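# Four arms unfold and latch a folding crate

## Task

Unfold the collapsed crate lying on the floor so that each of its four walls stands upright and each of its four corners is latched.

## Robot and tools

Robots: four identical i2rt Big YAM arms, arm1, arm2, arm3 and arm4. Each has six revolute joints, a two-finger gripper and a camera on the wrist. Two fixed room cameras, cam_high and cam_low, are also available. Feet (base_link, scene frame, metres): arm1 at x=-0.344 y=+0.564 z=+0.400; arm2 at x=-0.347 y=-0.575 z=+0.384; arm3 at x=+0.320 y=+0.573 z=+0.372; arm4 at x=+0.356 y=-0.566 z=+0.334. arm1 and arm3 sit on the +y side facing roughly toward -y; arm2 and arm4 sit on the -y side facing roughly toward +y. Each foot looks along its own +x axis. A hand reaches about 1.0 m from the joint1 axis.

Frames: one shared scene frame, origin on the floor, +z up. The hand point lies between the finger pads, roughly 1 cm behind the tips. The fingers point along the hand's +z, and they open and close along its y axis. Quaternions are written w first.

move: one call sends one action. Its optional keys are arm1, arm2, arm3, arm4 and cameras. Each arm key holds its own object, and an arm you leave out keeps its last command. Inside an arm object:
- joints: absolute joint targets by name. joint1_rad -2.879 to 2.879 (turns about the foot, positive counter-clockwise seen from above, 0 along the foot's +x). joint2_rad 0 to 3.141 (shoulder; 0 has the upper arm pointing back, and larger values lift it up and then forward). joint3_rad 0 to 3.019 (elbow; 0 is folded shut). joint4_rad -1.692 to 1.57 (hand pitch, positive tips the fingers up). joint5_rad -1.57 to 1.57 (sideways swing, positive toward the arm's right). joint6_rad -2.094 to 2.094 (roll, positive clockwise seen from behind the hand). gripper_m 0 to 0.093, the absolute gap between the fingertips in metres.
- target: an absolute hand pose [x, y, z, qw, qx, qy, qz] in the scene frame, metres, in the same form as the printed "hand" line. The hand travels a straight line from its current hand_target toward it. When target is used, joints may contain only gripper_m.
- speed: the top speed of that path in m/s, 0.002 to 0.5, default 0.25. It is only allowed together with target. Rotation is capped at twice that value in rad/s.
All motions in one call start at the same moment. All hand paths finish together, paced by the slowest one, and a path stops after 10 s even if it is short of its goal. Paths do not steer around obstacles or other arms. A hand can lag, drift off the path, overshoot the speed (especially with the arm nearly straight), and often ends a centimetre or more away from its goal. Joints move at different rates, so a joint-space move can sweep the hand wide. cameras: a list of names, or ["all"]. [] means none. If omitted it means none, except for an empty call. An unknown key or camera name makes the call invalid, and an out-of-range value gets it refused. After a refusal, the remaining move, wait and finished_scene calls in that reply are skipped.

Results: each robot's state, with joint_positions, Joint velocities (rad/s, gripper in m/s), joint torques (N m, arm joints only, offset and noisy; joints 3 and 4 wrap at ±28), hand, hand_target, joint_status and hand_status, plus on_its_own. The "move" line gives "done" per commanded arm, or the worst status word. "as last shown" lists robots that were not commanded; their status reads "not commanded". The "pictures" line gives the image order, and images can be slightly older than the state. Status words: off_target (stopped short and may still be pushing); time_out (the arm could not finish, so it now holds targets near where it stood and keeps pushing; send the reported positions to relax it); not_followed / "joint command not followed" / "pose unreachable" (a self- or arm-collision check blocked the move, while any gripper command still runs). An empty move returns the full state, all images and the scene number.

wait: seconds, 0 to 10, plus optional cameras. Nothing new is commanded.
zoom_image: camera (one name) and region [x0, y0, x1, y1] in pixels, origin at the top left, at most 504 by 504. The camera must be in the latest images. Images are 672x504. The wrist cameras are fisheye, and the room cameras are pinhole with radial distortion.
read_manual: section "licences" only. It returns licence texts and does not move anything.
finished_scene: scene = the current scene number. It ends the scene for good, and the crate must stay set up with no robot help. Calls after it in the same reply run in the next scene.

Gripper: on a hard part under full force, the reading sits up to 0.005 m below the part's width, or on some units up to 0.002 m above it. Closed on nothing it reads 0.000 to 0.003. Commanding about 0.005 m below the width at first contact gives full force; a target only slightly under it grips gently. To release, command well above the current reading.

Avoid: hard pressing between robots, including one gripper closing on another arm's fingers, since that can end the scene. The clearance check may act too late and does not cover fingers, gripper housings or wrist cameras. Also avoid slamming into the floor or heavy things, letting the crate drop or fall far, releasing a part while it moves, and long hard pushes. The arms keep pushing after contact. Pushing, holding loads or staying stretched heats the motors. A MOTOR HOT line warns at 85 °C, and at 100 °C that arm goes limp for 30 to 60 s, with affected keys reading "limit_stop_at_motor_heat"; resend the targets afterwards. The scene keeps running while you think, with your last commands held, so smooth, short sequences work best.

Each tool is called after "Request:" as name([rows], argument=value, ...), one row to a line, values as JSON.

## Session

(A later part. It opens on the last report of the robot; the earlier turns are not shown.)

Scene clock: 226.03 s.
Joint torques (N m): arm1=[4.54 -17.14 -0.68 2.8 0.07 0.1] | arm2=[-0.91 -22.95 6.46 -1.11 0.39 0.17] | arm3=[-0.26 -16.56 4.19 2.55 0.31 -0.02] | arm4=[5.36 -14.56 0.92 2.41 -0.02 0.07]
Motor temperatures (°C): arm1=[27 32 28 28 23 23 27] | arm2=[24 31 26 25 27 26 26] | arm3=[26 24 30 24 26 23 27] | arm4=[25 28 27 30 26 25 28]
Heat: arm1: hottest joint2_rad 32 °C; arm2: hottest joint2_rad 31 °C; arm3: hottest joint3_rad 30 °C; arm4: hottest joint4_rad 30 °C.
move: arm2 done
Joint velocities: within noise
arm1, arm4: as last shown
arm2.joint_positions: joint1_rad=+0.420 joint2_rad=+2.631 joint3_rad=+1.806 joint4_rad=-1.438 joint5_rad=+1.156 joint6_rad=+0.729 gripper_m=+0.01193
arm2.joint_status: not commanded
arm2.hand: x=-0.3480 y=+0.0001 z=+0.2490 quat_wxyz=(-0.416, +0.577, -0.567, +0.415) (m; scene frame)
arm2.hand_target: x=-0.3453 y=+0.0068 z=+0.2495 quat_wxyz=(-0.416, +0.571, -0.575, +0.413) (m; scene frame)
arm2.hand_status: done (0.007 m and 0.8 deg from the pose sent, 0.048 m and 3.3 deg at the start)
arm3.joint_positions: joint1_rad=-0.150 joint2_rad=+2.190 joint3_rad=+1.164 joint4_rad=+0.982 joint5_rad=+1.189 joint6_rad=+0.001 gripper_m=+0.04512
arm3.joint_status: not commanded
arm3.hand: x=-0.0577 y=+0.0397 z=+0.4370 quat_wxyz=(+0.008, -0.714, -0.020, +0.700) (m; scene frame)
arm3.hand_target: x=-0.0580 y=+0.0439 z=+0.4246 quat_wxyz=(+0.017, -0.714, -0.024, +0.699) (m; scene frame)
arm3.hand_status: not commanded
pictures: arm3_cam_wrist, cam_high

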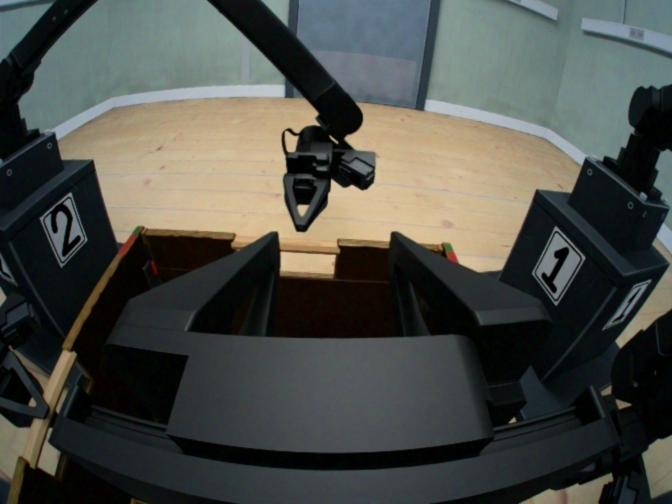

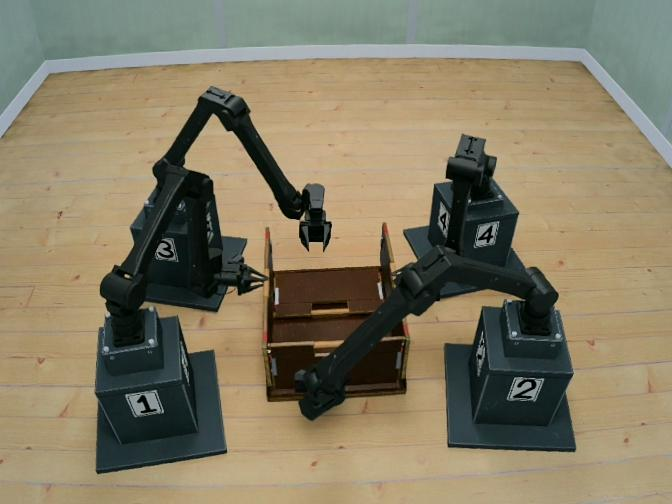

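Request:
move(arm1={"target": [0.0, 0.200, 0.241, 0, 0, 0.731, -0.682], "speed": 0.05}, arm4={"target": [-0.022, -0.208, 0.241, -0.682, 0.731, 0, 0], "speed": 0.05}, cameras=["arm3_cam_wrist", "cam_high", "cam_low"])

Request:
zoom_image(camera="arm3_cam_wrist", region=[90, 210, 190, 300])

Request:
zoom_image(camera="arm3_cam_wrist", region=[400, 220, 500, 300])

Request:
zoom_image(camera="cam_high", region=[255, 320, 315, 400])

Request:
zoom_image(camera="cam_high", region=[370, 320, 430, 400])

Scene clock: 232.20 s.
Joint torques (N m): arm1=[-0.03 -17.73 0.24 2.29 -0.82 -0.08] | arm2=[-0.67 -22.89 6.5 -1.11 0.38 0.18] | arm3=[-0.67 -16.5 4.25 2.7 0.27 -0.05] | arm4=[2.08 -15.09 2.54 1.77 -0.74 -0.05]
Motor temperatures (°C): arm1=[27 32 28 28 23 23 27] | arm2=[24 31 26 25 27 26 26] | arm3=[26 24 30 24 26 23 27] | arm4=[25 28 27 30 26 25 28]
Heat: arm1: hottest joint2_rad 32 °C; arm2: hottest joint2_rad 31 °C; arm3: hottest joint3_rad 30 °C; arm4: hottest joint4_rad 30 °C.
move: arm1 off_target; arm4 off_target
Joint velocities: within noise
arm1.joint_positions: joint1_rad=+0.878 joint2_rad=+2.653 joint3_rad=+0.890 joint4_rad=+1.563 joint5_rad=+1.093 joint6_rad=-1.387 gripper_m=+0.01728
arm1.joint_status: not commanded
arm1.hand: x=-0.0131 y=+0.2012 z=+0.2429 quat_wxyz=(+0.013, -0.015, -0.737, +0.676) (m; scene frame)
arm1.hand_target: x=-0.0034 y=+0.2025 z=+0.2404 quat_wxyz=(+0.005, +0.001, -0.737, +0.676) (m; scene frame)
arm1.hand_status: off_target (0.013 m and 2.4 deg from the pose sent, 0.014 m and 3.8 deg at the start; a joint's target at an end of its range on 29 of 29 steps)
arm2, arm3: as last shown
arm2.joint_positions: joint1_rad=+0.419 joint2_rad=+2.631 joint3_rad=+1.806 joint4_rad=-1.438 joint5_rad=+1.156 joint6_rad=+0.729 gripper_m=+0.01193
arm2.hand: x=-0.3471 y=+0.0001 z=+0.2490 quat_wxyz=(-0.416, +0.576, -0.568, +0.415) (m; scene frame)
arm4.joint_positions: joint1_rad=+0.906 joint2_rad=+2.460 joint3_rad=+0.849 joint4_rad=+1.442 joint5_rad=+1.140 joint6_rad=-1.404 gripper_m=+0.01693
arm4.joint_status: not commanded
arm4.hand: x=-0.0121 y=-0.2083 z=+0.2445 quat_wxyz=(-0.682, +0.731, -0.017, +0.006) (m; scene frame)
arm4.hand_target: x=-0.0202 y=-0.2085 z=+0.2410 quat_wxyz=(-0.682, +0.731, -0.002, +0.002) (m; scene frame)
arm4.hand_status: off_target (0.011 m and 2.1 deg from the pose sent, 0.011 m and 2.6 deg at the start)
pictures: arm3_cam_wrist, cam_high, cam_low

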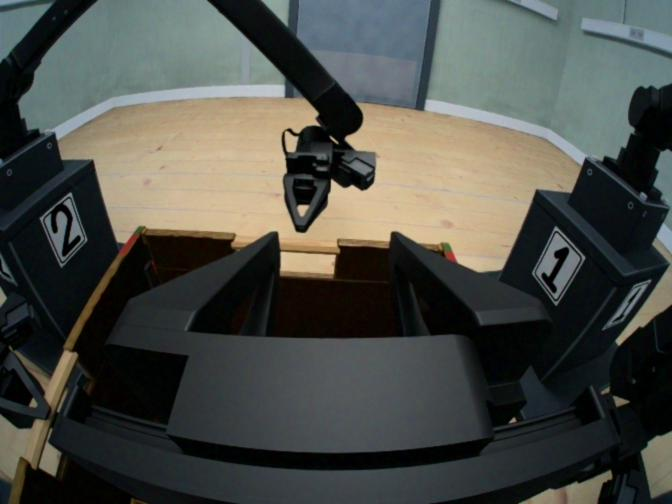

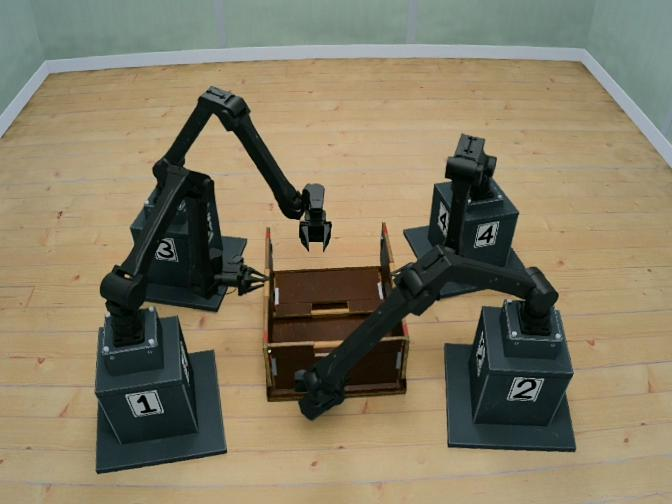

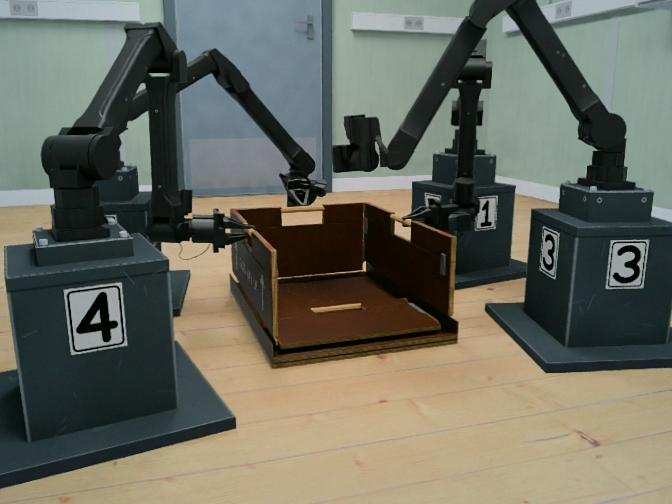

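Scaled by 5.040 from the camera's 672x504 image, which has a finer 960x720 frame.

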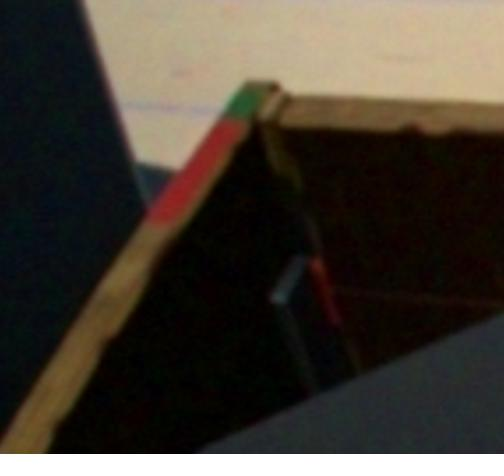

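Scaled by 5.040 from the camera's 672x504 image, which has a finer 960x720 frame.

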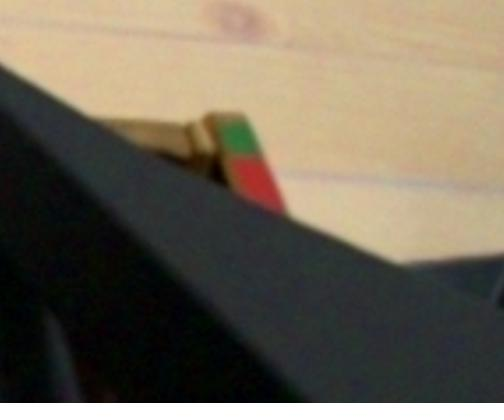

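Scaled by 6.300 from the camera's 672x504 image, which has a finer 960x720 frame.

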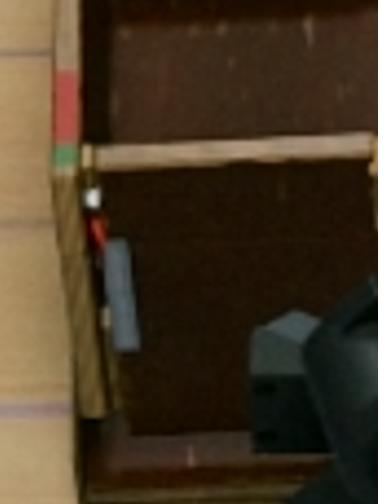

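Scaled by 6.300 from the camera's 672x504 image, which has a finer 960x720 frame.

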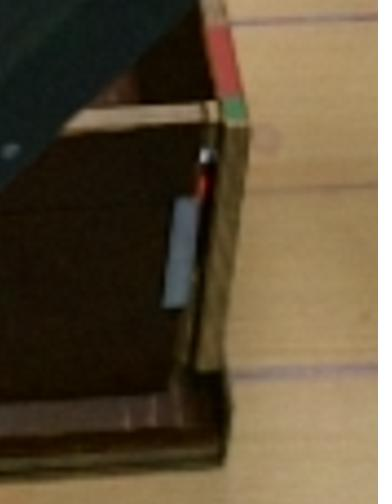

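Request:
move(arm3={"target": [0.17, 0.03, 0.38, 0, 0.8485, 0.529, 0], "speed": 0.4}, cameras=["arm3_cam_wrist"])

Scene clock: 243.80 s.
Joint torques (N m): arm1=[0.44 -17.03 0.28 2.13 -0.81 -0.01] | arm2=[-0.67 -22.83 6.49 -1.1 0.39 0.18] | arm3=[0.79 -15.44 9.55 -0.12 0.03 -0.03] | arm4=[2.08 -15.09 2.52 1.77 -0.74 -0.05]
Motor temperatures (°C): arm1=[27 32 28 28 23 23 27] | arm2=[24 31 26 25 27 26 25] | arm3=[26 25 30 24 26 23 27] | arm4=[25 28 27 30 27 25 29]
Heat: arm1: hottest joint2_rad 32 °C; arm2: hottest joint2_rad 31 °C; arm3: hottest joint3_rad 30 °C; arm4: hottest joint4_rad 30 °C.
move: arm3 off_target
Joint velocities: within noise
arm1, arm2, arm4: as last shown
arm3.joint_positions: joint1_rad=-0.060 joint2_rad=+1.940 joint3_rad=+1.389 joint4_rad=-1.017 joint5_rad=+0.003 joint6_rad=+0.207 gripper_m=+0.04512
arm3.joint_status: not commanded
arm3.hand: x=+0.1704 y=+0.0463 z=+0.3825 quat_wxyz=(-0.001, -0.855, -0.518, +0.001) (m; scene frame)
arm3.hand_target: x=+0.1736 y=+0.0307 z=+0.3817 quat_wxyz=(-0.004, -0.850, -0.528, +0.002) (m; scene frame)
arm3.hand_status: off_target (0.016 m and 1.5 deg from the pose sent, 0.235 m and 103.9 deg at the start)
pictures: arm3_cam_wrist

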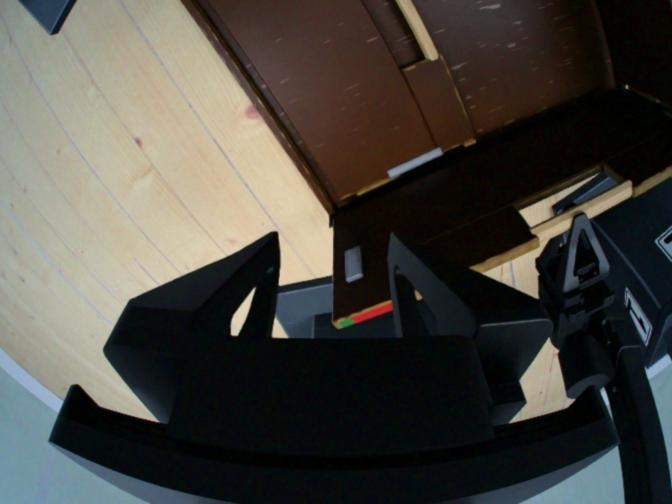

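Request:
zoom_image(camera="arm3_cam_wrist", region=[300, 120, 480, 340])

Request:
zoom_image(camera="arm3_cam_wrist", region=[360, 125, 480, 195])

Scaled by 2.291 from the camera's 672x504 image, which has a finer 960x720 frame.

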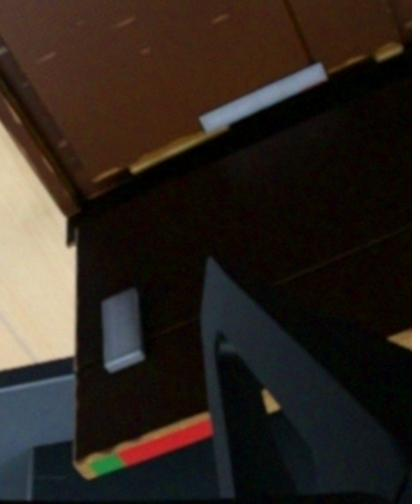

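Scaled by 4.200 from the camera's 672x504 image, which has a finer 960x720 frame.

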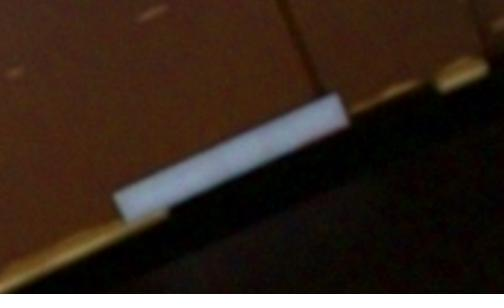

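Request:
move(cameras=["arm2_cam_wrist", "cam_low"])

Request:
zoom_image(camera="cam_low", region=[340, 190, 400, 280])

Scene clock: 249.00 s.
Joint torques (N m): arm1=[0.32 -17.14 0.2 2.3 -0.82 -0.02] | arm2=[-0.67 -22.95 6.48 -1.11 0.39 0.17] | arm3=[0.32 -15.03 9.48 -0.23 0.04 -0.02] | arm4=[2.08 -15.15 2.52 1.77 -0.74 -0.05]
Motor temperatures (°C): arm1=[27 32 28 27 24 23 27] | arm2=[24 32 26 25 27 26 25] | arm3=[26 26 31 24 26 23 27] | arm4=[25 28 27 30 27 25 29]
Heat: arm1: hottest joint2_rad 32 °C; arm2: hottest joint2_rad 32 °C; arm3: hottest joint3_rad 31 °C; arm4: hottest joint4_rad 30 °C.
Joint velocities: within noise
arm1.joint_positions: joint1_rad=+0.878 joint2_rad=+2.653 joint3_rad=+0.890 joint4_rad=+1.563 joint5_rad=+1.093 joint6_rad=-1.387 gripper_m=+0.01728
arm1.joint_status: not commanded
arm1.hand: x=-0.0131 y=+0.2012 z=+0.2429 quat_wxyz=(+0.013, -0.015, -0.737, +0.676) (m; scene frame)
arm1.hand_target: x=-0.0034 y=+0.2025 z=+0.2404 quat_wxyz=(+0.005, +0.001, -0.737, +0.676) (m; scene frame)
arm1.hand_status: not commanded
arm2.joint_positions: joint1_rad=+0.419 joint2_rad=+2.631 joint3_rad=+1.806 joint4_rad=-1.438 joint5_rad=+1.156 joint6_rad=+0.729 gripper_m=+0.01193
arm2.joint_status: not commanded
arm2.hand: x=-0.3471 y=+0.0001 z=+0.2490 quat_wxyz=(-0.416, +0.576, -0.568, +0.415) (m; scene frame)
arm2.hand_target: x=-0.3453 y=+0.0068 z=+0.2495 quat_wxyz=(-0.416, +0.571, -0.575, +0.413) (m; scene frame)
arm2.hand_status: not commanded
arm3.joint_positions: joint1_rad=-0.064 joint2_rad=+1.940 joint3_rad=+1.389 joint4_rad=-1.017 joint5_rad=+0.003 joint6_rad=+0.205 gripper_m=+0.04512
arm3.joint_status: not commanded
arm3.hand: x=+0.1680 y=+0.0470 z=+0.3825 quat_wxyz=(-0.001, -0.856, -0.517, +0.001) (m; scene frame)
arm3.hand_target: x=+0.1711 y=+0.0314 z=+0.3817 quat_wxyz=(-0.004, -0.850, -0.526, +0.002) (m; scene frame)
arm3.hand_status: off_target (0.017 m and 1.7 deg from the pose sent, 0.235 m and 103.9 deg at the start)
arm4.joint_positions: joint1_rad=+0.906 joint2_rad=+2.460 joint3_rad=+0.849 joint4_rad=+1.442 joint5_rad=+1.140 joint6_rad=-1.404 gripper_m=+0.01693
arm4.joint_status: not commanded
arm4.hand: x=-0.0121 y=-0.2083 z=+0.2445 quat_wxyz=(-0.682, +0.731, -0.017, +0.006) (m; scene frame)
arm4.hand_target: x=-0.0202 y=-0.2085 z=+0.2410 quat_wxyz=(-0.682, +0.731, -0.002, +0.002) (m; scene frame)
arm4.hand_status: not commanded
pictures: arm2_cam_wrist, cam_low

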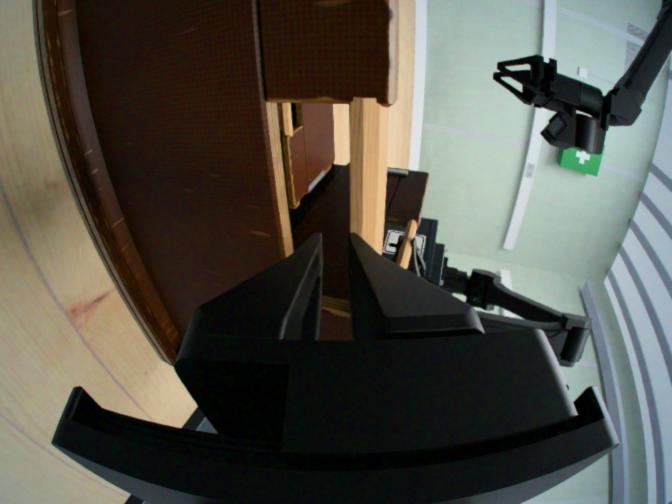

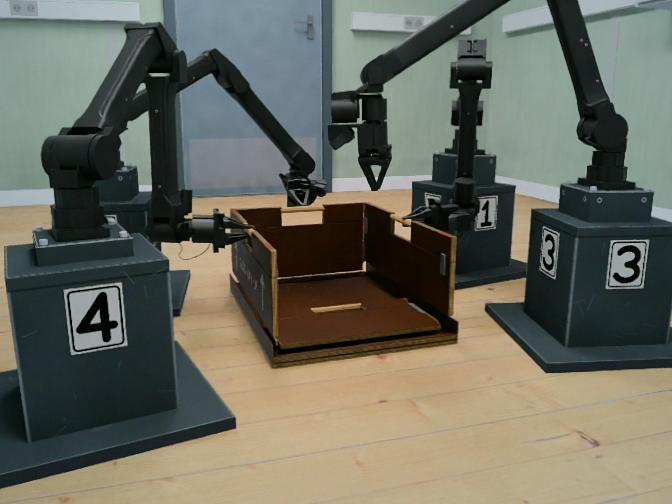

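Scaled by 5.600 from the camera's 672x504 image, which has a finer 960x720 frame.

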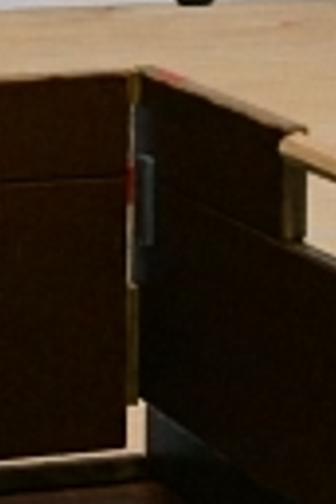

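Request:
move(arm2={"target": [-0.305, 0.01, 0.255, -0.4156, 0.5721, -0.5721, 0.4156], "speed": 0.05, "joints": {"gripper_m": 0.0}}, cameras=["arm2_cam_wrist", "cam_low", "cam_high"])

Request:
zoom_image(camera="cam_low", region=[340, 190, 400, 280])

Request:
zoom_image(camera="cam_high", region=[255, 320, 315, 400])

Scene clock: 257.70 s.
Joint torques (N m): arm1=[0.44 -16.97 0.24 2.33 -0.87 -0.04] | arm2=[-0.15 -26.58 4.29 -0.18 0.75 -0.01] | arm3=[0.79 -14.33 9.52 -0.12 0 -0.02] | arm4=[2.08 -15.09 2.52 1.78 -0.74 -0.05]
Motor temperatures (°C): arm1=[27 32 28 27 24 23 27] | arm2=[24 32 26 25 27 26 25] | arm3=[26 26 32 24 26 23 27] | arm4=[25 28 27 30 27 25 29]
Heat: arm1: hottest joint2_rad 32 °C; arm2: hottest joint2_rad 32 °C; arm3: hottest joint3_rad 32 °C; arm4: hottest joint4_rad 30 °C.
move: arm2 off_target
Joint velocities: within noise
arm1, arm3, arm4: as last shown
arm2.joint_positions: joint1_rad=+0.351 joint2_rad=+2.631 joint3_rad=+1.760 joint4_rad=-1.315 joint5_rad=+1.188 joint6_rad=+0.611 gripper_m=+0.00068
arm2.joint_status: all done
arm2.hand: x=-0.3058 y=-0.0021 z=+0.2349 quat_wxyz=(-0.406, +0.579, -0.563, +0.428) (m; scene frame)
arm2.hand_target: x=-0.3072 y=+0.0094 z=+0.2545 quat_wxyz=(-0.416, +0.573, -0.571, +0.415) (m; scene frame)
arm2.hand_status: off_target (0.023 m and 2.2 deg from the pose sent, 0.044 m and 0.7 deg at the start)
pictures: arm2_cam_wrist, cam_high, cam_low

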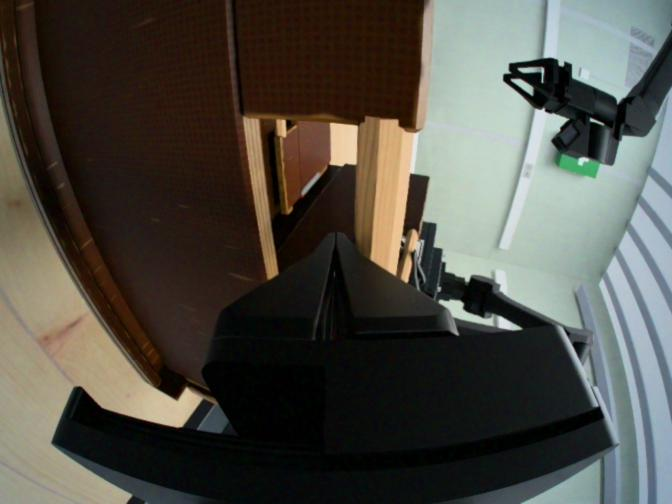

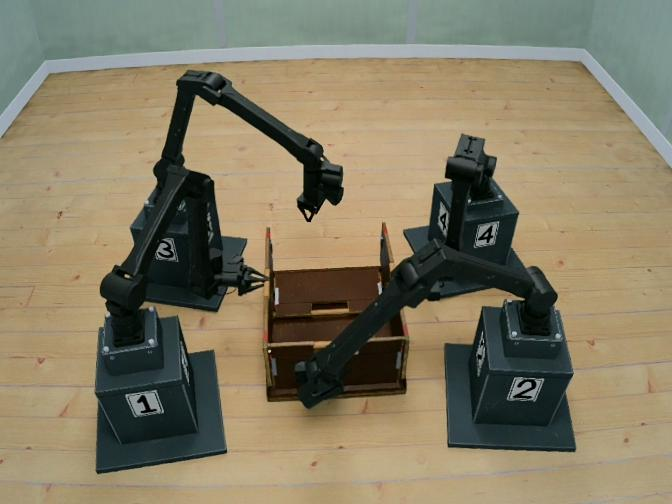

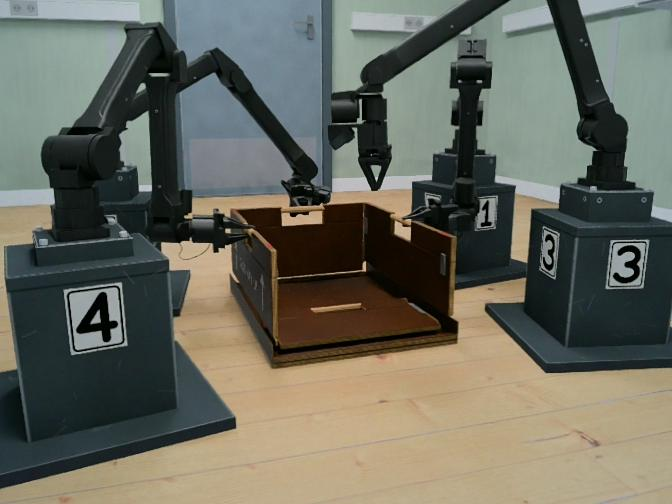

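Scaled by 5.600 from the camera's 672x504 image, which has a finer 960x720 frame.

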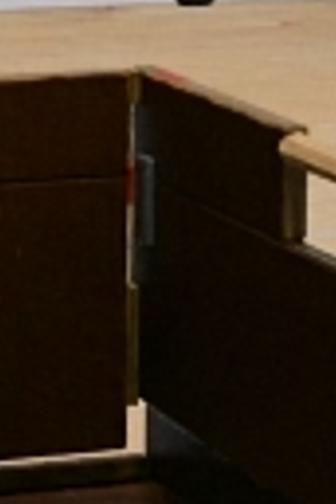

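Scaled by 6.300 from the camera's 672x504 image, which has a finer 960x720 frame.

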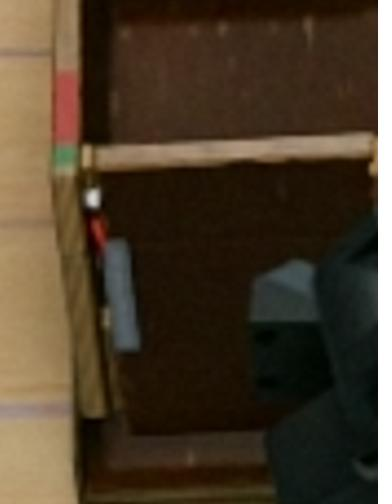

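Request:
move(arm2={"target": [-0.335, 0.01, 0.27, -0.4156, 0.5721, -0.5721, 0.4156], "speed": 0.1})

Request:
move(arm2={"target": [-0.29, 0.01, 0.268, -0.4156, 0.5721, -0.5721, 0.4156], "speed": 0.05}, cameras=["arm2_cam_wrist", "cam_low", "cam_high"])

Request:
zoom_image(camera="cam_high", region=[255, 320, 315, 400])

Scene clock: 260.67 s.
Joint torques (N m): arm1=[0.73 -17.67 0.34 2.33 -0.81 0.02] | arm2=[0.32 -26.46 6.34 -1.11 0.36 0.18] | arm3=[0.97 -15.21 9.4 0.01 -0.01 -0.06] | arm4=[2.08 -15.09 2.52 1.78 -0.74 -0.05]
Motor temperatures (°C): arm1=[27 32 28 27 24 23 27] | arm2=[24 32 26 25 27 26 25] | arm3=[26 26 33 24 26 23 27] | arm4=[25 28 27 30 27 25 29]
Heat: arm1: hottest joint2_rad 32 °C; arm2: hottest joint2_rad 32 °C; arm3: hottest joint3_rad 33 °C; arm4: hottest joint4_rad 30 °C.
move: arm2 off_target
Joint velocities: within noise
arm1, arm3, arm4: as last shown
arm2.joint_positions: joint1_rad=+0.396 joint2_rad=+2.631 joint3_rad=+1.777 joint4_rad=-1.430 joint5_rad=+1.171 joint6_rad=+0.693 gripper_m=+0.00068
arm2.joint_status: not commanded
arm2.hand: x=-0.3305 y=-0.0085 z=+0.2455 quat_wxyz=(-0.405, +0.583, -0.554, +0.435) (m; scene frame)
arm2.hand_target: x=-0.3361 y=+0.0097 z=+0.2702 quat_wxyz=(-0.417, +0.573, -0.571, +0.415) (m; scene frame)
arm2.hand_status: off_target (0.031 m and 3.5 deg from the pose sent, 0.047 m and 2.2 deg at the start)
pictures: none

Scene clock: 262.47 s.
Joint torques (N m): arm1=[0.85 -17.44 0.36 2.26 -0.78 -0.03] | arm2=[-3.55 -26.11 4.38 0.13 0.94 -0.05] | arm3=[0.44 -14.8 9.55 -0.12 0 -0.05] | arm4=[2.08 -15.09 2.51 1.78 -0.74 -0.05]
Motor temperatures (°C): arm1=[27 32 28 27 24 23 27] | arm2=[24 32 26 25 27 26 25] | arm3=[26 26 33 24 26 23 27] | arm4=[25 28 27 30 27 25 29]
Heat: arm1: hottest joint2_rad 32 °C; arm2: hottest joint2_rad 32 °C; arm3: hottest joint3_rad 33 °C; arm4: hottest joint4_rad 30 °C.
move: arm2 off_target
Joint velocities: within noise
arm1, arm3, arm4: as last shown
arm2.joint_positions: joint1_rad=+0.365 joint2_rad=+2.585 joint3_rad=+1.717 joint4_rad=-1.266 joint5_rad=+1.197 joint6_rad=+0.556 gripper_m=+0.00068
arm2.joint_status: not commanded
arm2.hand: x=-0.3135 y=+0.0001 z=+0.2495 quat_wxyz=(-0.412, +0.589, -0.554, +0.420) (m; scene frame)
arm2.hand_target: x=-0.2928 y=+0.0091 z=+0.2671 quat_wxyz=(-0.416, +0.573, -0.571, +0.415) (m; scene frame)
arm2.hand_status: off_target (0.032 m and 3.0 deg from the pose sent, 0.050 m and 3.5 deg at the start)
pictures: arm2_cam_wrist, cam_high, cam_low

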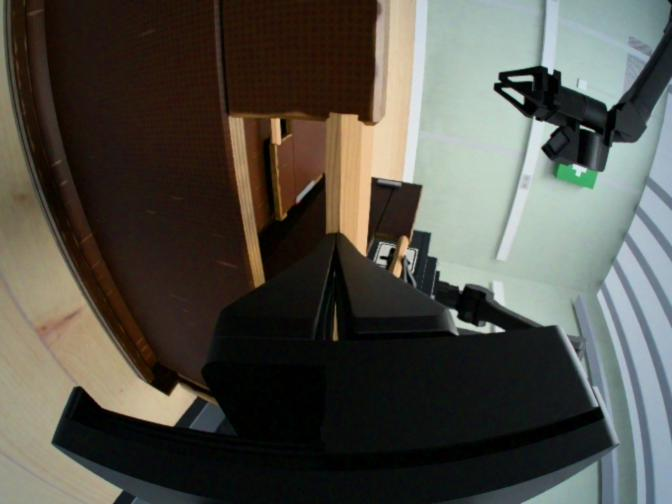

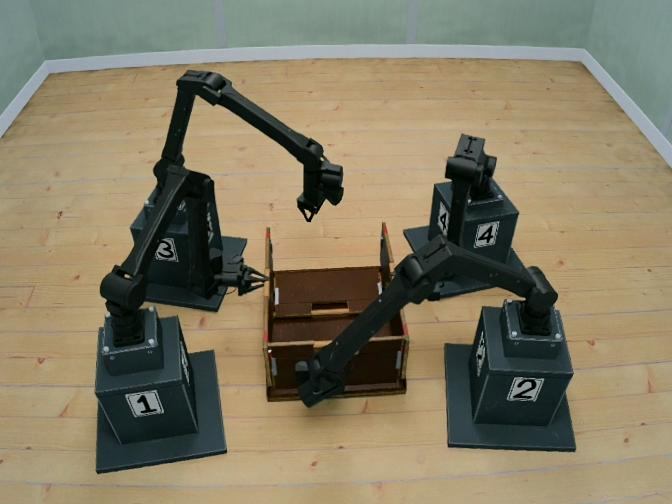

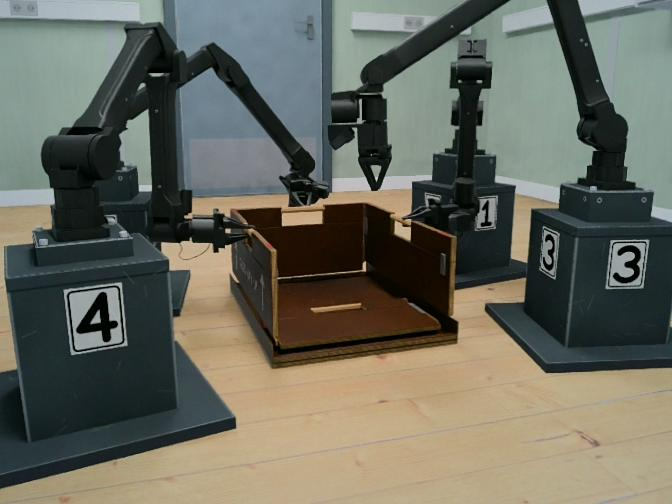

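Scaled by 6.300 from the camera's 672x504 image, which has a finer 960x720 frame.

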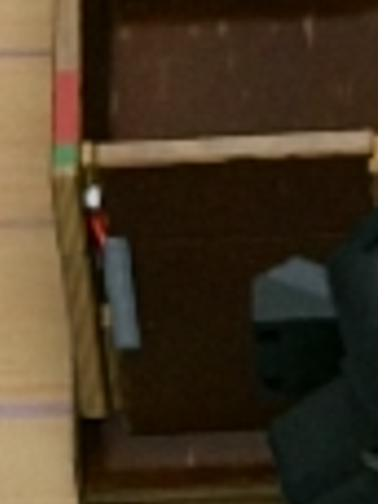

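Request:
move(arm2={"target": [-0.335, 0.01, 0.268, -0.4156, 0.5721, -0.5721, 0.4156], "speed": 0.1}, arm3={"target": [0.032, -0.022, 0.11, 0, 0.7071, 0.7071, 0], "speed": 0.2, "joints": {"gripper_m": 0.045}}, cameras=["arm3_cam_wrist"])

Scene clock: 267.57 s.
Joint torques (N m): arm1=[0.38 -17.49 0.27 2.35 -0.82 -0.02] | arm2=[0.62 -22.59 6.69 -1.02 0.37 0.16] | arm3=[-1.2 -19.6 7.62 -0.06 -0.01 -0.05] | arm4=[2.08 -15.09 2.52 1.77 -0.74 -0.05]
Motor temperatures (°C): arm1=[27 32 28 27 24 23 27] | arm2=[24 32 26 25 27 26 25] | arm3=[26 26 33 24 26 23 27] | arm4=[25 28 27 30 27 25 29]
Heat: arm1: hottest joint2_rad 32 °C; arm2: hottest joint2_rad 32 °C; arm3: hottest joint3_rad 33 °C; arm4: hottest joint4_rad 30 °C.
move: arm2 done; arm3 off_target
Joint velocities: within noise
arm1.joint_positions: joint1_rad=+0.876 joint2_rad=+2.653 joint3_rad=+0.890 joint4_rad=+1.563 joint5_rad=+1.093 joint6_rad=-1.387 gripper_m=+0.01728
arm1.joint_status: not commanded
arm1.hand: x=-0.0137 y=+0.2007 z=+0.2429 quat_wxyz=(+0.013, -0.015, -0.737, +0.676) (m; scene frame)
arm1.hand_target: x=-0.0040 y=+0.2020 z=+0.2404 quat_wxyz=(+0.005, +0.001, -0.737, +0.676) (m; scene frame)
arm1.hand_status: not commanded
arm2.joint_positions: joint1_rad=+0.388 joint2_rad=+2.588 joint3_rad=+1.780 joint4_rad=-1.432 joint5_rad=+1.170 joint6_rad=+0.694 gripper_m=+0.00068
arm2.joint_status: not commanded
arm2.hand: x=-0.3292 y=+0.0029 z=+0.2686 quat_wxyz=(-0.412, +0.574, -0.568, +0.421) (m; scene frame)
arm2.hand_target: x=-0.3339 y=+0.0100 z=+0.2682 quat_wxyz=(-0.415, +0.572, -0.573, +0.416) (m; scene frame)
arm2.hand_status: done (0.009 m and 0.9 deg from the pose sent, 0.030 m and 3.0 deg at the start)
arm3.joint_positions: joint1_rad=-0.228 joint2_rad=+2.601 joint3_rad=+1.820 joint4_rad=-0.781 joint5_rad=+0.011 joint6_rad=-0.441 gripper_m=+0.04512
arm3.joint_status: all done
arm3.hand: x=+0.0375 y=-0.0171 z=+0.1211 quat_wxyz=(+0.003, -0.708, -0.706, +0.005) (m; scene frame)
arm3.hand_target: x=+0.0325 y=-0.0185 z=+0.1097 quat_wxyz=(+0.002, -0.707, -0.707, +0.001) (m; scene frame)
arm3.hand_status: off_target (0.013 m and 0.7 deg from the pose sent, 0.312 m and 27.8 deg at the start)
arm4: as last shown
pictures: arm3_cam_wrist

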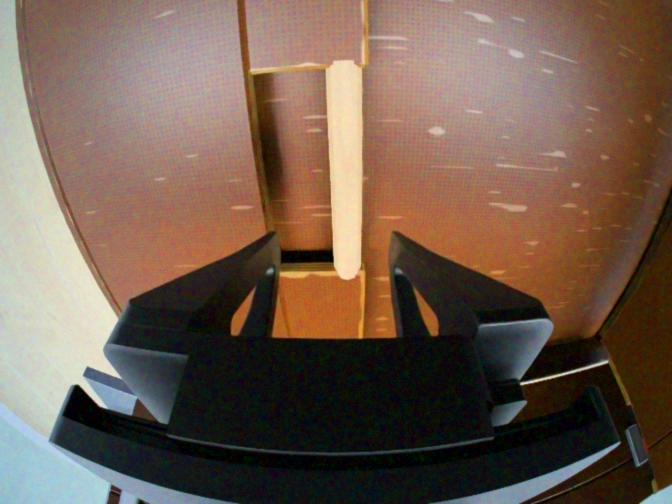

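Request:
move(arm3={"target": [0.025, -0.014, 0.052, 0, 0.7071, 0.7071, 0], "speed": 0.15}, cameras=["arm3_cam_wrist"])

Scene clock: 270.47 s.
Joint torques (N m): arm1=[0.91 -17.67 0.2 2.44 -0.82 0] | arm2=[0.26 -22.71 6.69 -1.01 0.37 0.17] | arm3=[-1.55 -19.43 7.34 0.51 -0.06 -0.04] | arm4=[2.08 -15.09 2.52 1.78 -0.74 -0.05]
Motor temperatures (°C): arm1=[27 32 28 27 24 23 27] | arm2=[24 32 26 25 27 26 25] | arm3=[26 26 33 24 26 23 27] | arm4=[25 28 27 30 27 25 29]
Heat: arm1: hottest joint2_rad 32 °C; arm2: hottest joint2_rad 32 °C; arm3: hottest joint3_rad 33 °C; arm4: hottest joint4_rad 30 °C.
move: arm3 off_target
Joint velocities: within noise
arm1, arm2, arm4: as last shown
arm3.joint_positions: joint1_rad=-0.239 joint2_rad=+2.725 joint3_rad=+1.891 joint4_rad=-0.748 joint5_rad=+0.005 joint6_rad=-0.455 gripper_m=+0.04512
arm3.joint_status: not commanded
arm3.hand: x=+0.0349 y=-0.0092 z=+0.0613 quat_wxyz=(+0.003, -0.707, -0.707, -0.006) (m; scene frame)
arm3.hand_target: x=+0.0256 y=-0.0131 z=+0.0523 quat_wxyz=(-0.001, -0.708, -0.707, +0.000) (m; scene frame)
arm3.hand_status: off_target (0.014 m and 0.8 deg from the pose sent, 0.070 m and 0.7 deg at the start)
pictures: arm3_cam_wrist

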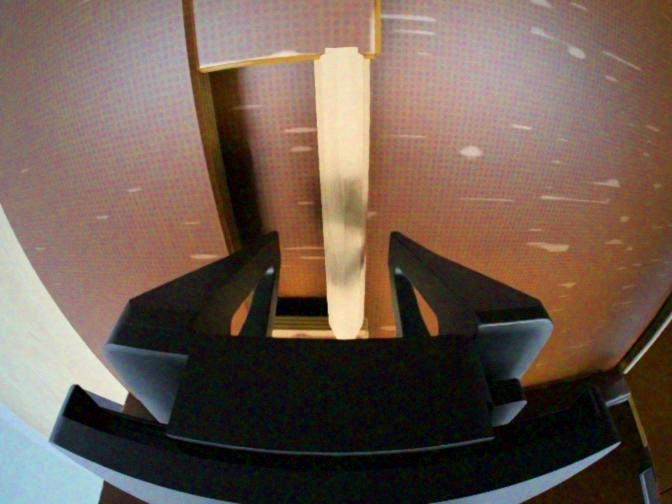

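Request:
move(arm3={"target": [0.019, -0.015, 0.031, 0, 0.7071, 0.7071, 0], "speed": 0.1})

Request:
move(arm3={"joints": {"gripper_m": 0.010}}, cameras=["arm3_cam_wrist"])

Scene clock: 272.70 s.
Joint torques (N m): arm1=[0.09 -17.49 0.25 2.5 -0.83 -0.03] | arm2=[0.26 -22.65 6.71 -1.01 0.37 0.18] | arm3=[-1.08 -19.55 7.42 0.55 0.03 -0.04] | arm4=[2.08 -15.09 2.52 1.78 -0.74 -0.05]
Motor temperatures (°C): arm1=[27 32 28 27 24 23 27] | arm2=[24 31 26 25 27 26 25] | arm3=[26 27 33 24 26 23 27] | arm4=[25 28 27 30 27 25 29]
Heat: arm1: hottest joint2_rad 32 °C; arm2: hottest joint2_rad 31 °C; arm3: hottest joint3_rad 33 °C; arm4: hottest joint4_rad 30 °C.
move: arm3 off_target
Joint velocities: within noise
arm1, arm2, arm4: as last shown
arm3.joint_positions: joint1_rad=-0.245 joint2_rad=+2.771 joint3_rad=+1.941 joint4_rad=-0.748 joint5_rad=+0.005 joint6_rad=-0.464 gripper_m=+0.04512
arm3.joint_status: not commanded
arm3.hand: x=+0.0286 y=-0.0130 z=+0.0452 quat_wxyz=(+0.002, -0.706, -0.708, -0.004) (m; scene frame)
arm3.hand_target: x=+0.0203 y=-0.0139 z=+0.0312 quat_wxyz=(+0.000, -0.707, -0.708, +0.000) (m; scene frame)
arm3.hand_status: off_target (0.017 m and 0.5 deg from the pose sent, 0.035 m and 0.8 deg at the start)
pictures: none

Scene clock: 273.43 s.
Joint torques (N m): arm1=[-0.21 -16.97 0.25 2.36 -0.86 -0.03] | arm2=[0.38 -22.71 6.71 -1.01 0.37 0.18] | arm3=[-1.38 -19.66 7.36 0.62 0.21 0.09] | arm4=[2.08 -15.09 2.52 1.77 -0.74 -0.05]
Motor temperatures (°C): arm1=[27 32 28 27 24 23 27] | arm2=[24 31 26 25 27 26 25] | arm3=[26 27 33 24 26 23 27] | arm4=[25 28 27 30 27 25 29]
Heat: arm1: hottest joint2_rad 32 °C; arm2: hottest joint2_rad 31 °C; arm3: hottest joint3_rad 33 °C; arm4: hottest joint4_rad 30 °C.
move: arm3 off_target
Joint velocities: within noise
arm1, arm2, arm4: as last shown
arm3.joint_positions: joint1_rad=-0.245 joint2_rad=+2.771 joint3_rad=+1.941 joint4_rad=-0.748 joint5_rad=-0.008 joint6_rad=-0.482 gripper_m=+0.01661
arm3.joint_status: gripper_m off_target (ended at +0.01664, target +0.01000)
arm3.hand: x=+0.0306 y=-0.0139 z=+0.0452 quat_wxyz=(-0.003, -0.700, -0.715, -0.006) (m; scene frame)
arm3.hand_target: x=+0.0212 y=-0.0146 z=+0.0312 quat_wxyz=(-0.003, -0.704, -0.710, -0.001) (m; scene frame)
arm3.hand_status: not commanded
pictures: arm3_cam_wrist

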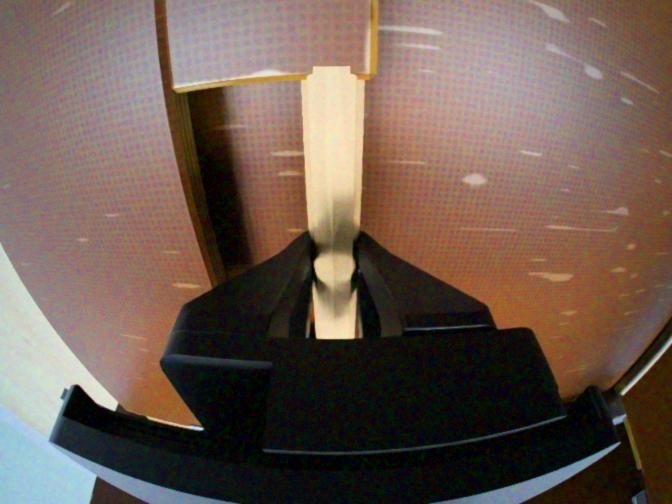

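Request:
move(arm3={"target": [0.045, -0.02, 0.128, -0.1228, 0.6963, 0.6963, -0.1228], "speed": 0.12})

Request:
move(arm3={"target": [0.084, -0.021, 0.201, -0.2418, 0.6645, 0.6645, -0.2418], "speed": 0.12}, cameras=["arm3_cam_wrist", "cam_low", "cam_high"])

Scene clock: 282.00 s.
Joint torques (N m): arm1=[0.91 -17.26 0.31 2.19 -0.79 0] | arm2=[0.32 -22.71 6.69 -1.02 0.37 0.18] | arm3=[0.5 -23.65 3.69 0.84 0.95 0.21] | arm4=[2.08 -15.09 2.52 1.77 -0.74 -0.05]
Motor temperatures (°C): arm1=[27 32 28 27 24 23 27] | arm2=[24 31 26 25 27 26 25] | arm3=[26 27 32 24 26 23 27] | arm4=[25 28 27 30 27 25 29]
Heat: arm1: hottest joint2_rad 32 °C; arm2: hottest joint2_rad 31 °C; arm3: hottest joint3_rad 32 °C; arm4: hottest joint4_rad 30 °C.
move: arm3 off_target
Joint velocities: within noise
arm1, arm2: as last shown
arm3.joint_positions: joint1_rad=-0.144 joint2_rad=+2.584 joint3_rad=+1.705 joint4_rad=-0.592 joint5_rad=+0.313 joint6_rad=-0.386 gripper_m=+0.01656
arm3.joint_status: not commanded
arm3.hand: x=+0.0429 y=-0.0128 z=+0.1115 quat_wxyz=(+0.122, -0.694, -0.701, +0.107) (m; scene frame)
arm3.hand_target: x=+0.0451 y=-0.0207 z=+0.1270 quat_wxyz=(+0.124, -0.696, -0.697, +0.122) (m; scene frame)
arm3.hand_status: off_target (0.018 m and 1.9 deg from the pose sent, 0.084 m and 20.8 deg at the start)
arm4.joint_positions: joint1_rad=+0.906 joint2_rad=+2.460 joint3_rad=+0.849 joint4_rad=+1.442 joint5_rad=+1.140 joint6_rad=-1.404 gripper_m=+0.01693
arm4.joint_status: not commanded
arm4.hand: x=-0.0121 y=-0.2083 z=+0.2445 quat_wxyz=(-0.682, +0.731, -0.017, +0.006) (m; scene frame)
arm4.hand_target: x=-0.0202 y=-0.2085 z=+0.2410 quat_wxyz=(-0.682, +0.731, -0.002, +0.002) (m; scene frame)
arm4.hand_status: not commanded
pictures: none

Scene clock: 284.03 s.
Joint torques (N m): arm1=[0.56 -17.67 0.38 2.37 -0.8 -0.04] | arm2=[0.32 -22.65 6.69 -1.02 0.37 0.18] | arm3=[0.56 -22.77 4.11 1.03 1.28 0.1] | arm4=[2.08 -15.09 2.51 1.78 -0.74 -0.05]
Motor temperatures (°C): arm1=[27 32 28 27 24 23 27] | arm2=[24 31 26 25 27 26 25] | arm3=[26 27 32 24 26 23 27] | arm4=[25 28 27 30 27 25 29]
Heat: arm1: hottest joint2_rad 32 °C; arm2: hottest joint2_rad 31 °C; arm3: hottest joint3_rad 32 °C; arm4: hottest joint4_rad 30 °C.
move: arm3 off_target
Joint velocities: within noise
arm1, arm2, arm4: as last shown
arm3.joint_positions: joint1_rad=-0.003 joint2_rad=+2.457 joint3_rad=+1.553 joint4_rad=-0.534 joint5_rad=+0.664 joint6_rad=-0.258 gripper_m=+0.01654
arm3.joint_status: not commanded
arm3.hand: x=+0.0807 y=-0.0110 z=+0.1791 quat_wxyz=(+0.244, -0.670, -0.665, +0.222) (m; scene frame)
arm3.hand_target: x=+0.0831 y=-0.0220 z=+0.2007 quat_wxyz=(+0.242, -0.667, -0.662, +0.243) (m; scene frame)
arm3.hand_status: off_target (0.024 m and 2.3 deg from the pose sent, 0.099 m and 21.4 deg at the start)
pictures: arm3_cam_wrist, cam_high, cam_low

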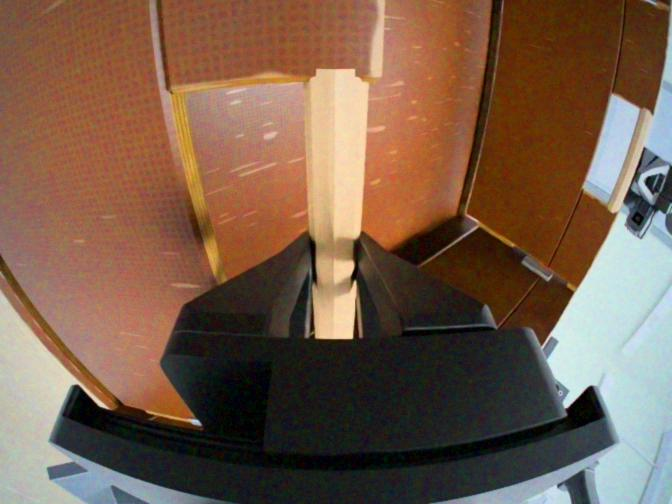

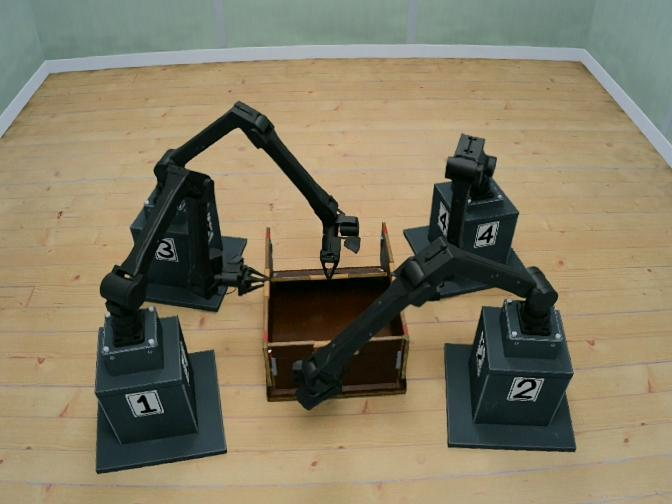

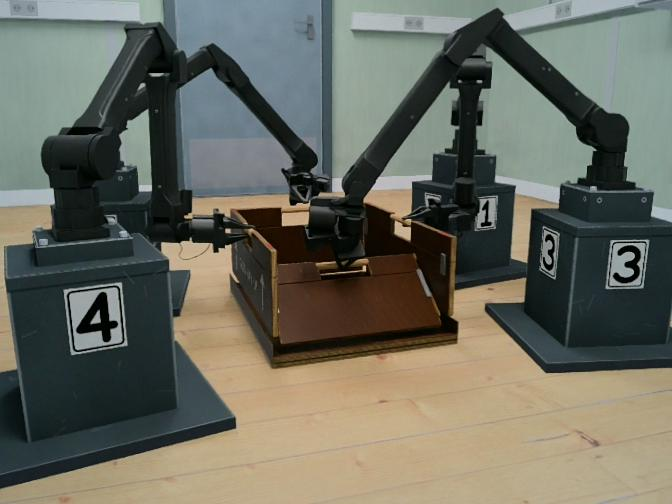

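Request:
move(arm3={"target": [0.141, -0.023, 0.25, -0.3264, 0.6271, 0.6271, -0.3264], "speed": 0.12})

Request:
move(arm3={"target": [0.195, -0.025, 0.267, -0.3799, 0.5963, 0.5963, -0.3799], "speed": 0.12}, cameras=["arm3_cam_wrist", "cam_low", "cam_high"])

Request:
zoom_image(camera="cam_low", region=[220, 180, 470, 380])

Request:
zoom_image(camera="cam_high", region=[240, 210, 430, 410])

Scene clock: 287.57 s.
Joint torques (N m): arm1=[-0.26 -17.55 0.31 2.32 -0.84 -0.02] | arm2=[0.32 -22.65 6.69 -1.02 0.37 0.17] | arm3=[1.14 -22.83 4.7 -0.13 1.21 -0.01] | arm4=[2.08 -15.09 2.52 1.78 -0.74 -0.05]
Motor temperatures (°C): arm1=[27 32 28 27 24 23 27] | arm2=[24 31 26 25 27 26 25] | arm3=[26 27 32 24 26 23 28] | arm4=[25 28 27 30 27 25 29]
Heat: arm1: hottest joint2_rad 32 °C; arm2: hottest joint2_rad 31 °C; arm3: hottest joint3_rad 32 °C; arm4: hottest joint4_rad 30 °C.
move: arm3 off_target
Joint velocities: within noise
arm1, arm2, arm4: as last shown
arm3.joint_positions: joint1_rad=+0.129 joint2_rad=+2.426 joint3_rad=+1.513 joint4_rad=-0.599 joint5_rad=+0.947 joint6_rad=-0.096 gripper_m=+0.01652
arm3.joint_status: not commanded
arm3.hand: x=+0.1281 y=-0.0081 z=+0.2211 quat_wxyz=(+0.333, -0.636, -0.623, +0.311) (m; scene frame)
arm3.hand_target: x=+0.1380 y=-0.0225 z=+0.2490 quat_wxyz=(+0.328, -0.627, -0.626, +0.326) (m; scene frame)
arm3.hand_status: off_target (0.035 m and 2.2 deg from the pose sent, 0.094 m and 16.6 deg at the start)
pictures: none

Scene clock: 289.23 s.
Joint torques (N m): arm1=[0.91 -17.14 0.4 2.22 -0.8 -0.03] | arm2=[0.32 -22.71 6.69 -1.01 0.37 0.18] | arm3=[0.79 -20.6 7.75 -1.31 1.3 0.02] | arm4=[2.08 -15.15 2.52 1.78 -0.74 -0.05]
Motor temperatures (°C): arm1=[27 32 28 27 24 23 27] | arm2=[24 30 26 25 27 26 25] | arm3=[26 27 32 24 26 23 28] | arm4=[25 28 27 30 27 25 29]
Heat: arm1: hottest joint2_rad 32 °C; arm2: hottest joint2_rad 30 °C; arm3: hottest joint3_rad 32 °C; arm4: hottest joint4_rad 30 °C.
move: arm3 off_target
Joint velocities: within noise
arm1, arm2, arm4: as last shown
arm3.joint_positions: joint1_rad=+0.252 joint2_rad=+2.435 joint3_rad=+1.538 joint4_rad=-0.797 joint5_rad=+1.120 joint6_rad=+0.136 gripper_m=+0.01654
arm3.joint_status: not commanded
arm3.hand: x=+0.1845 y=-0.0055 z=+0.2486 quat_wxyz=(+0.381, -0.606, -0.592, +0.371) (m; scene frame)
arm3.hand_target: x=+0.1943 y=-0.0263 z=+0.2676 quat_wxyz=(+0.377, -0.598, -0.595, +0.384) (m; scene frame)
arm3.hand_status: off_target (0.029 m and 1.5 deg from the pose sent, 0.083 m and 11.1 deg at the start)
pictures: arm3_cam_wrist, cam_high, cam_low

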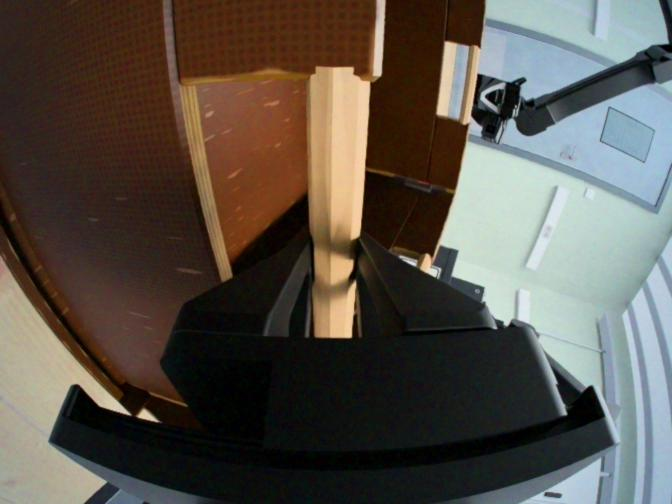

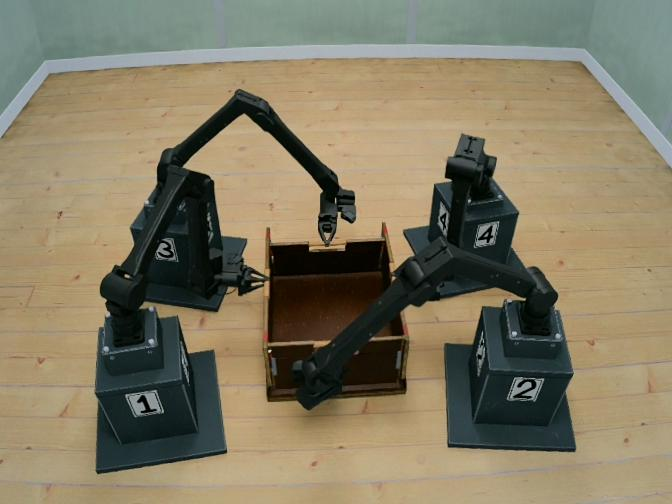

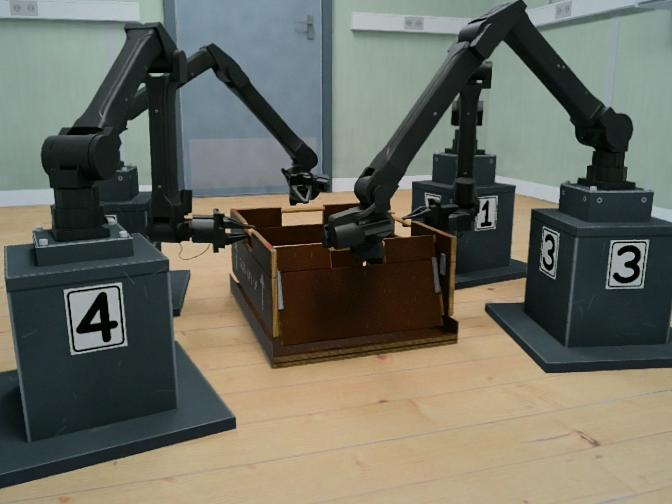

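Scaled by 2.016 from the camera's 672x504 image, which has a finer 960x720 frame.

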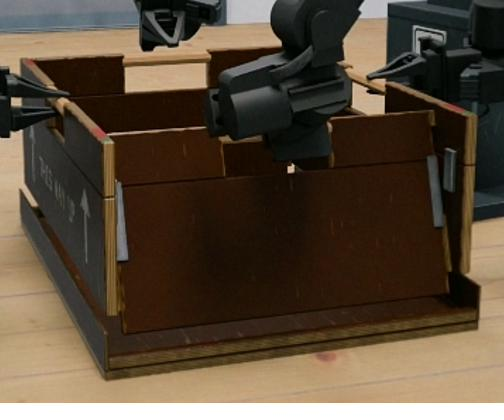

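Scaled by 2.520 from the camera's 672x504 image, which has a finer 960x720 frame.

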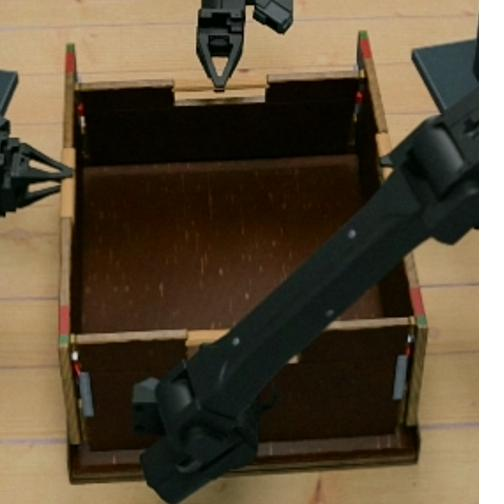

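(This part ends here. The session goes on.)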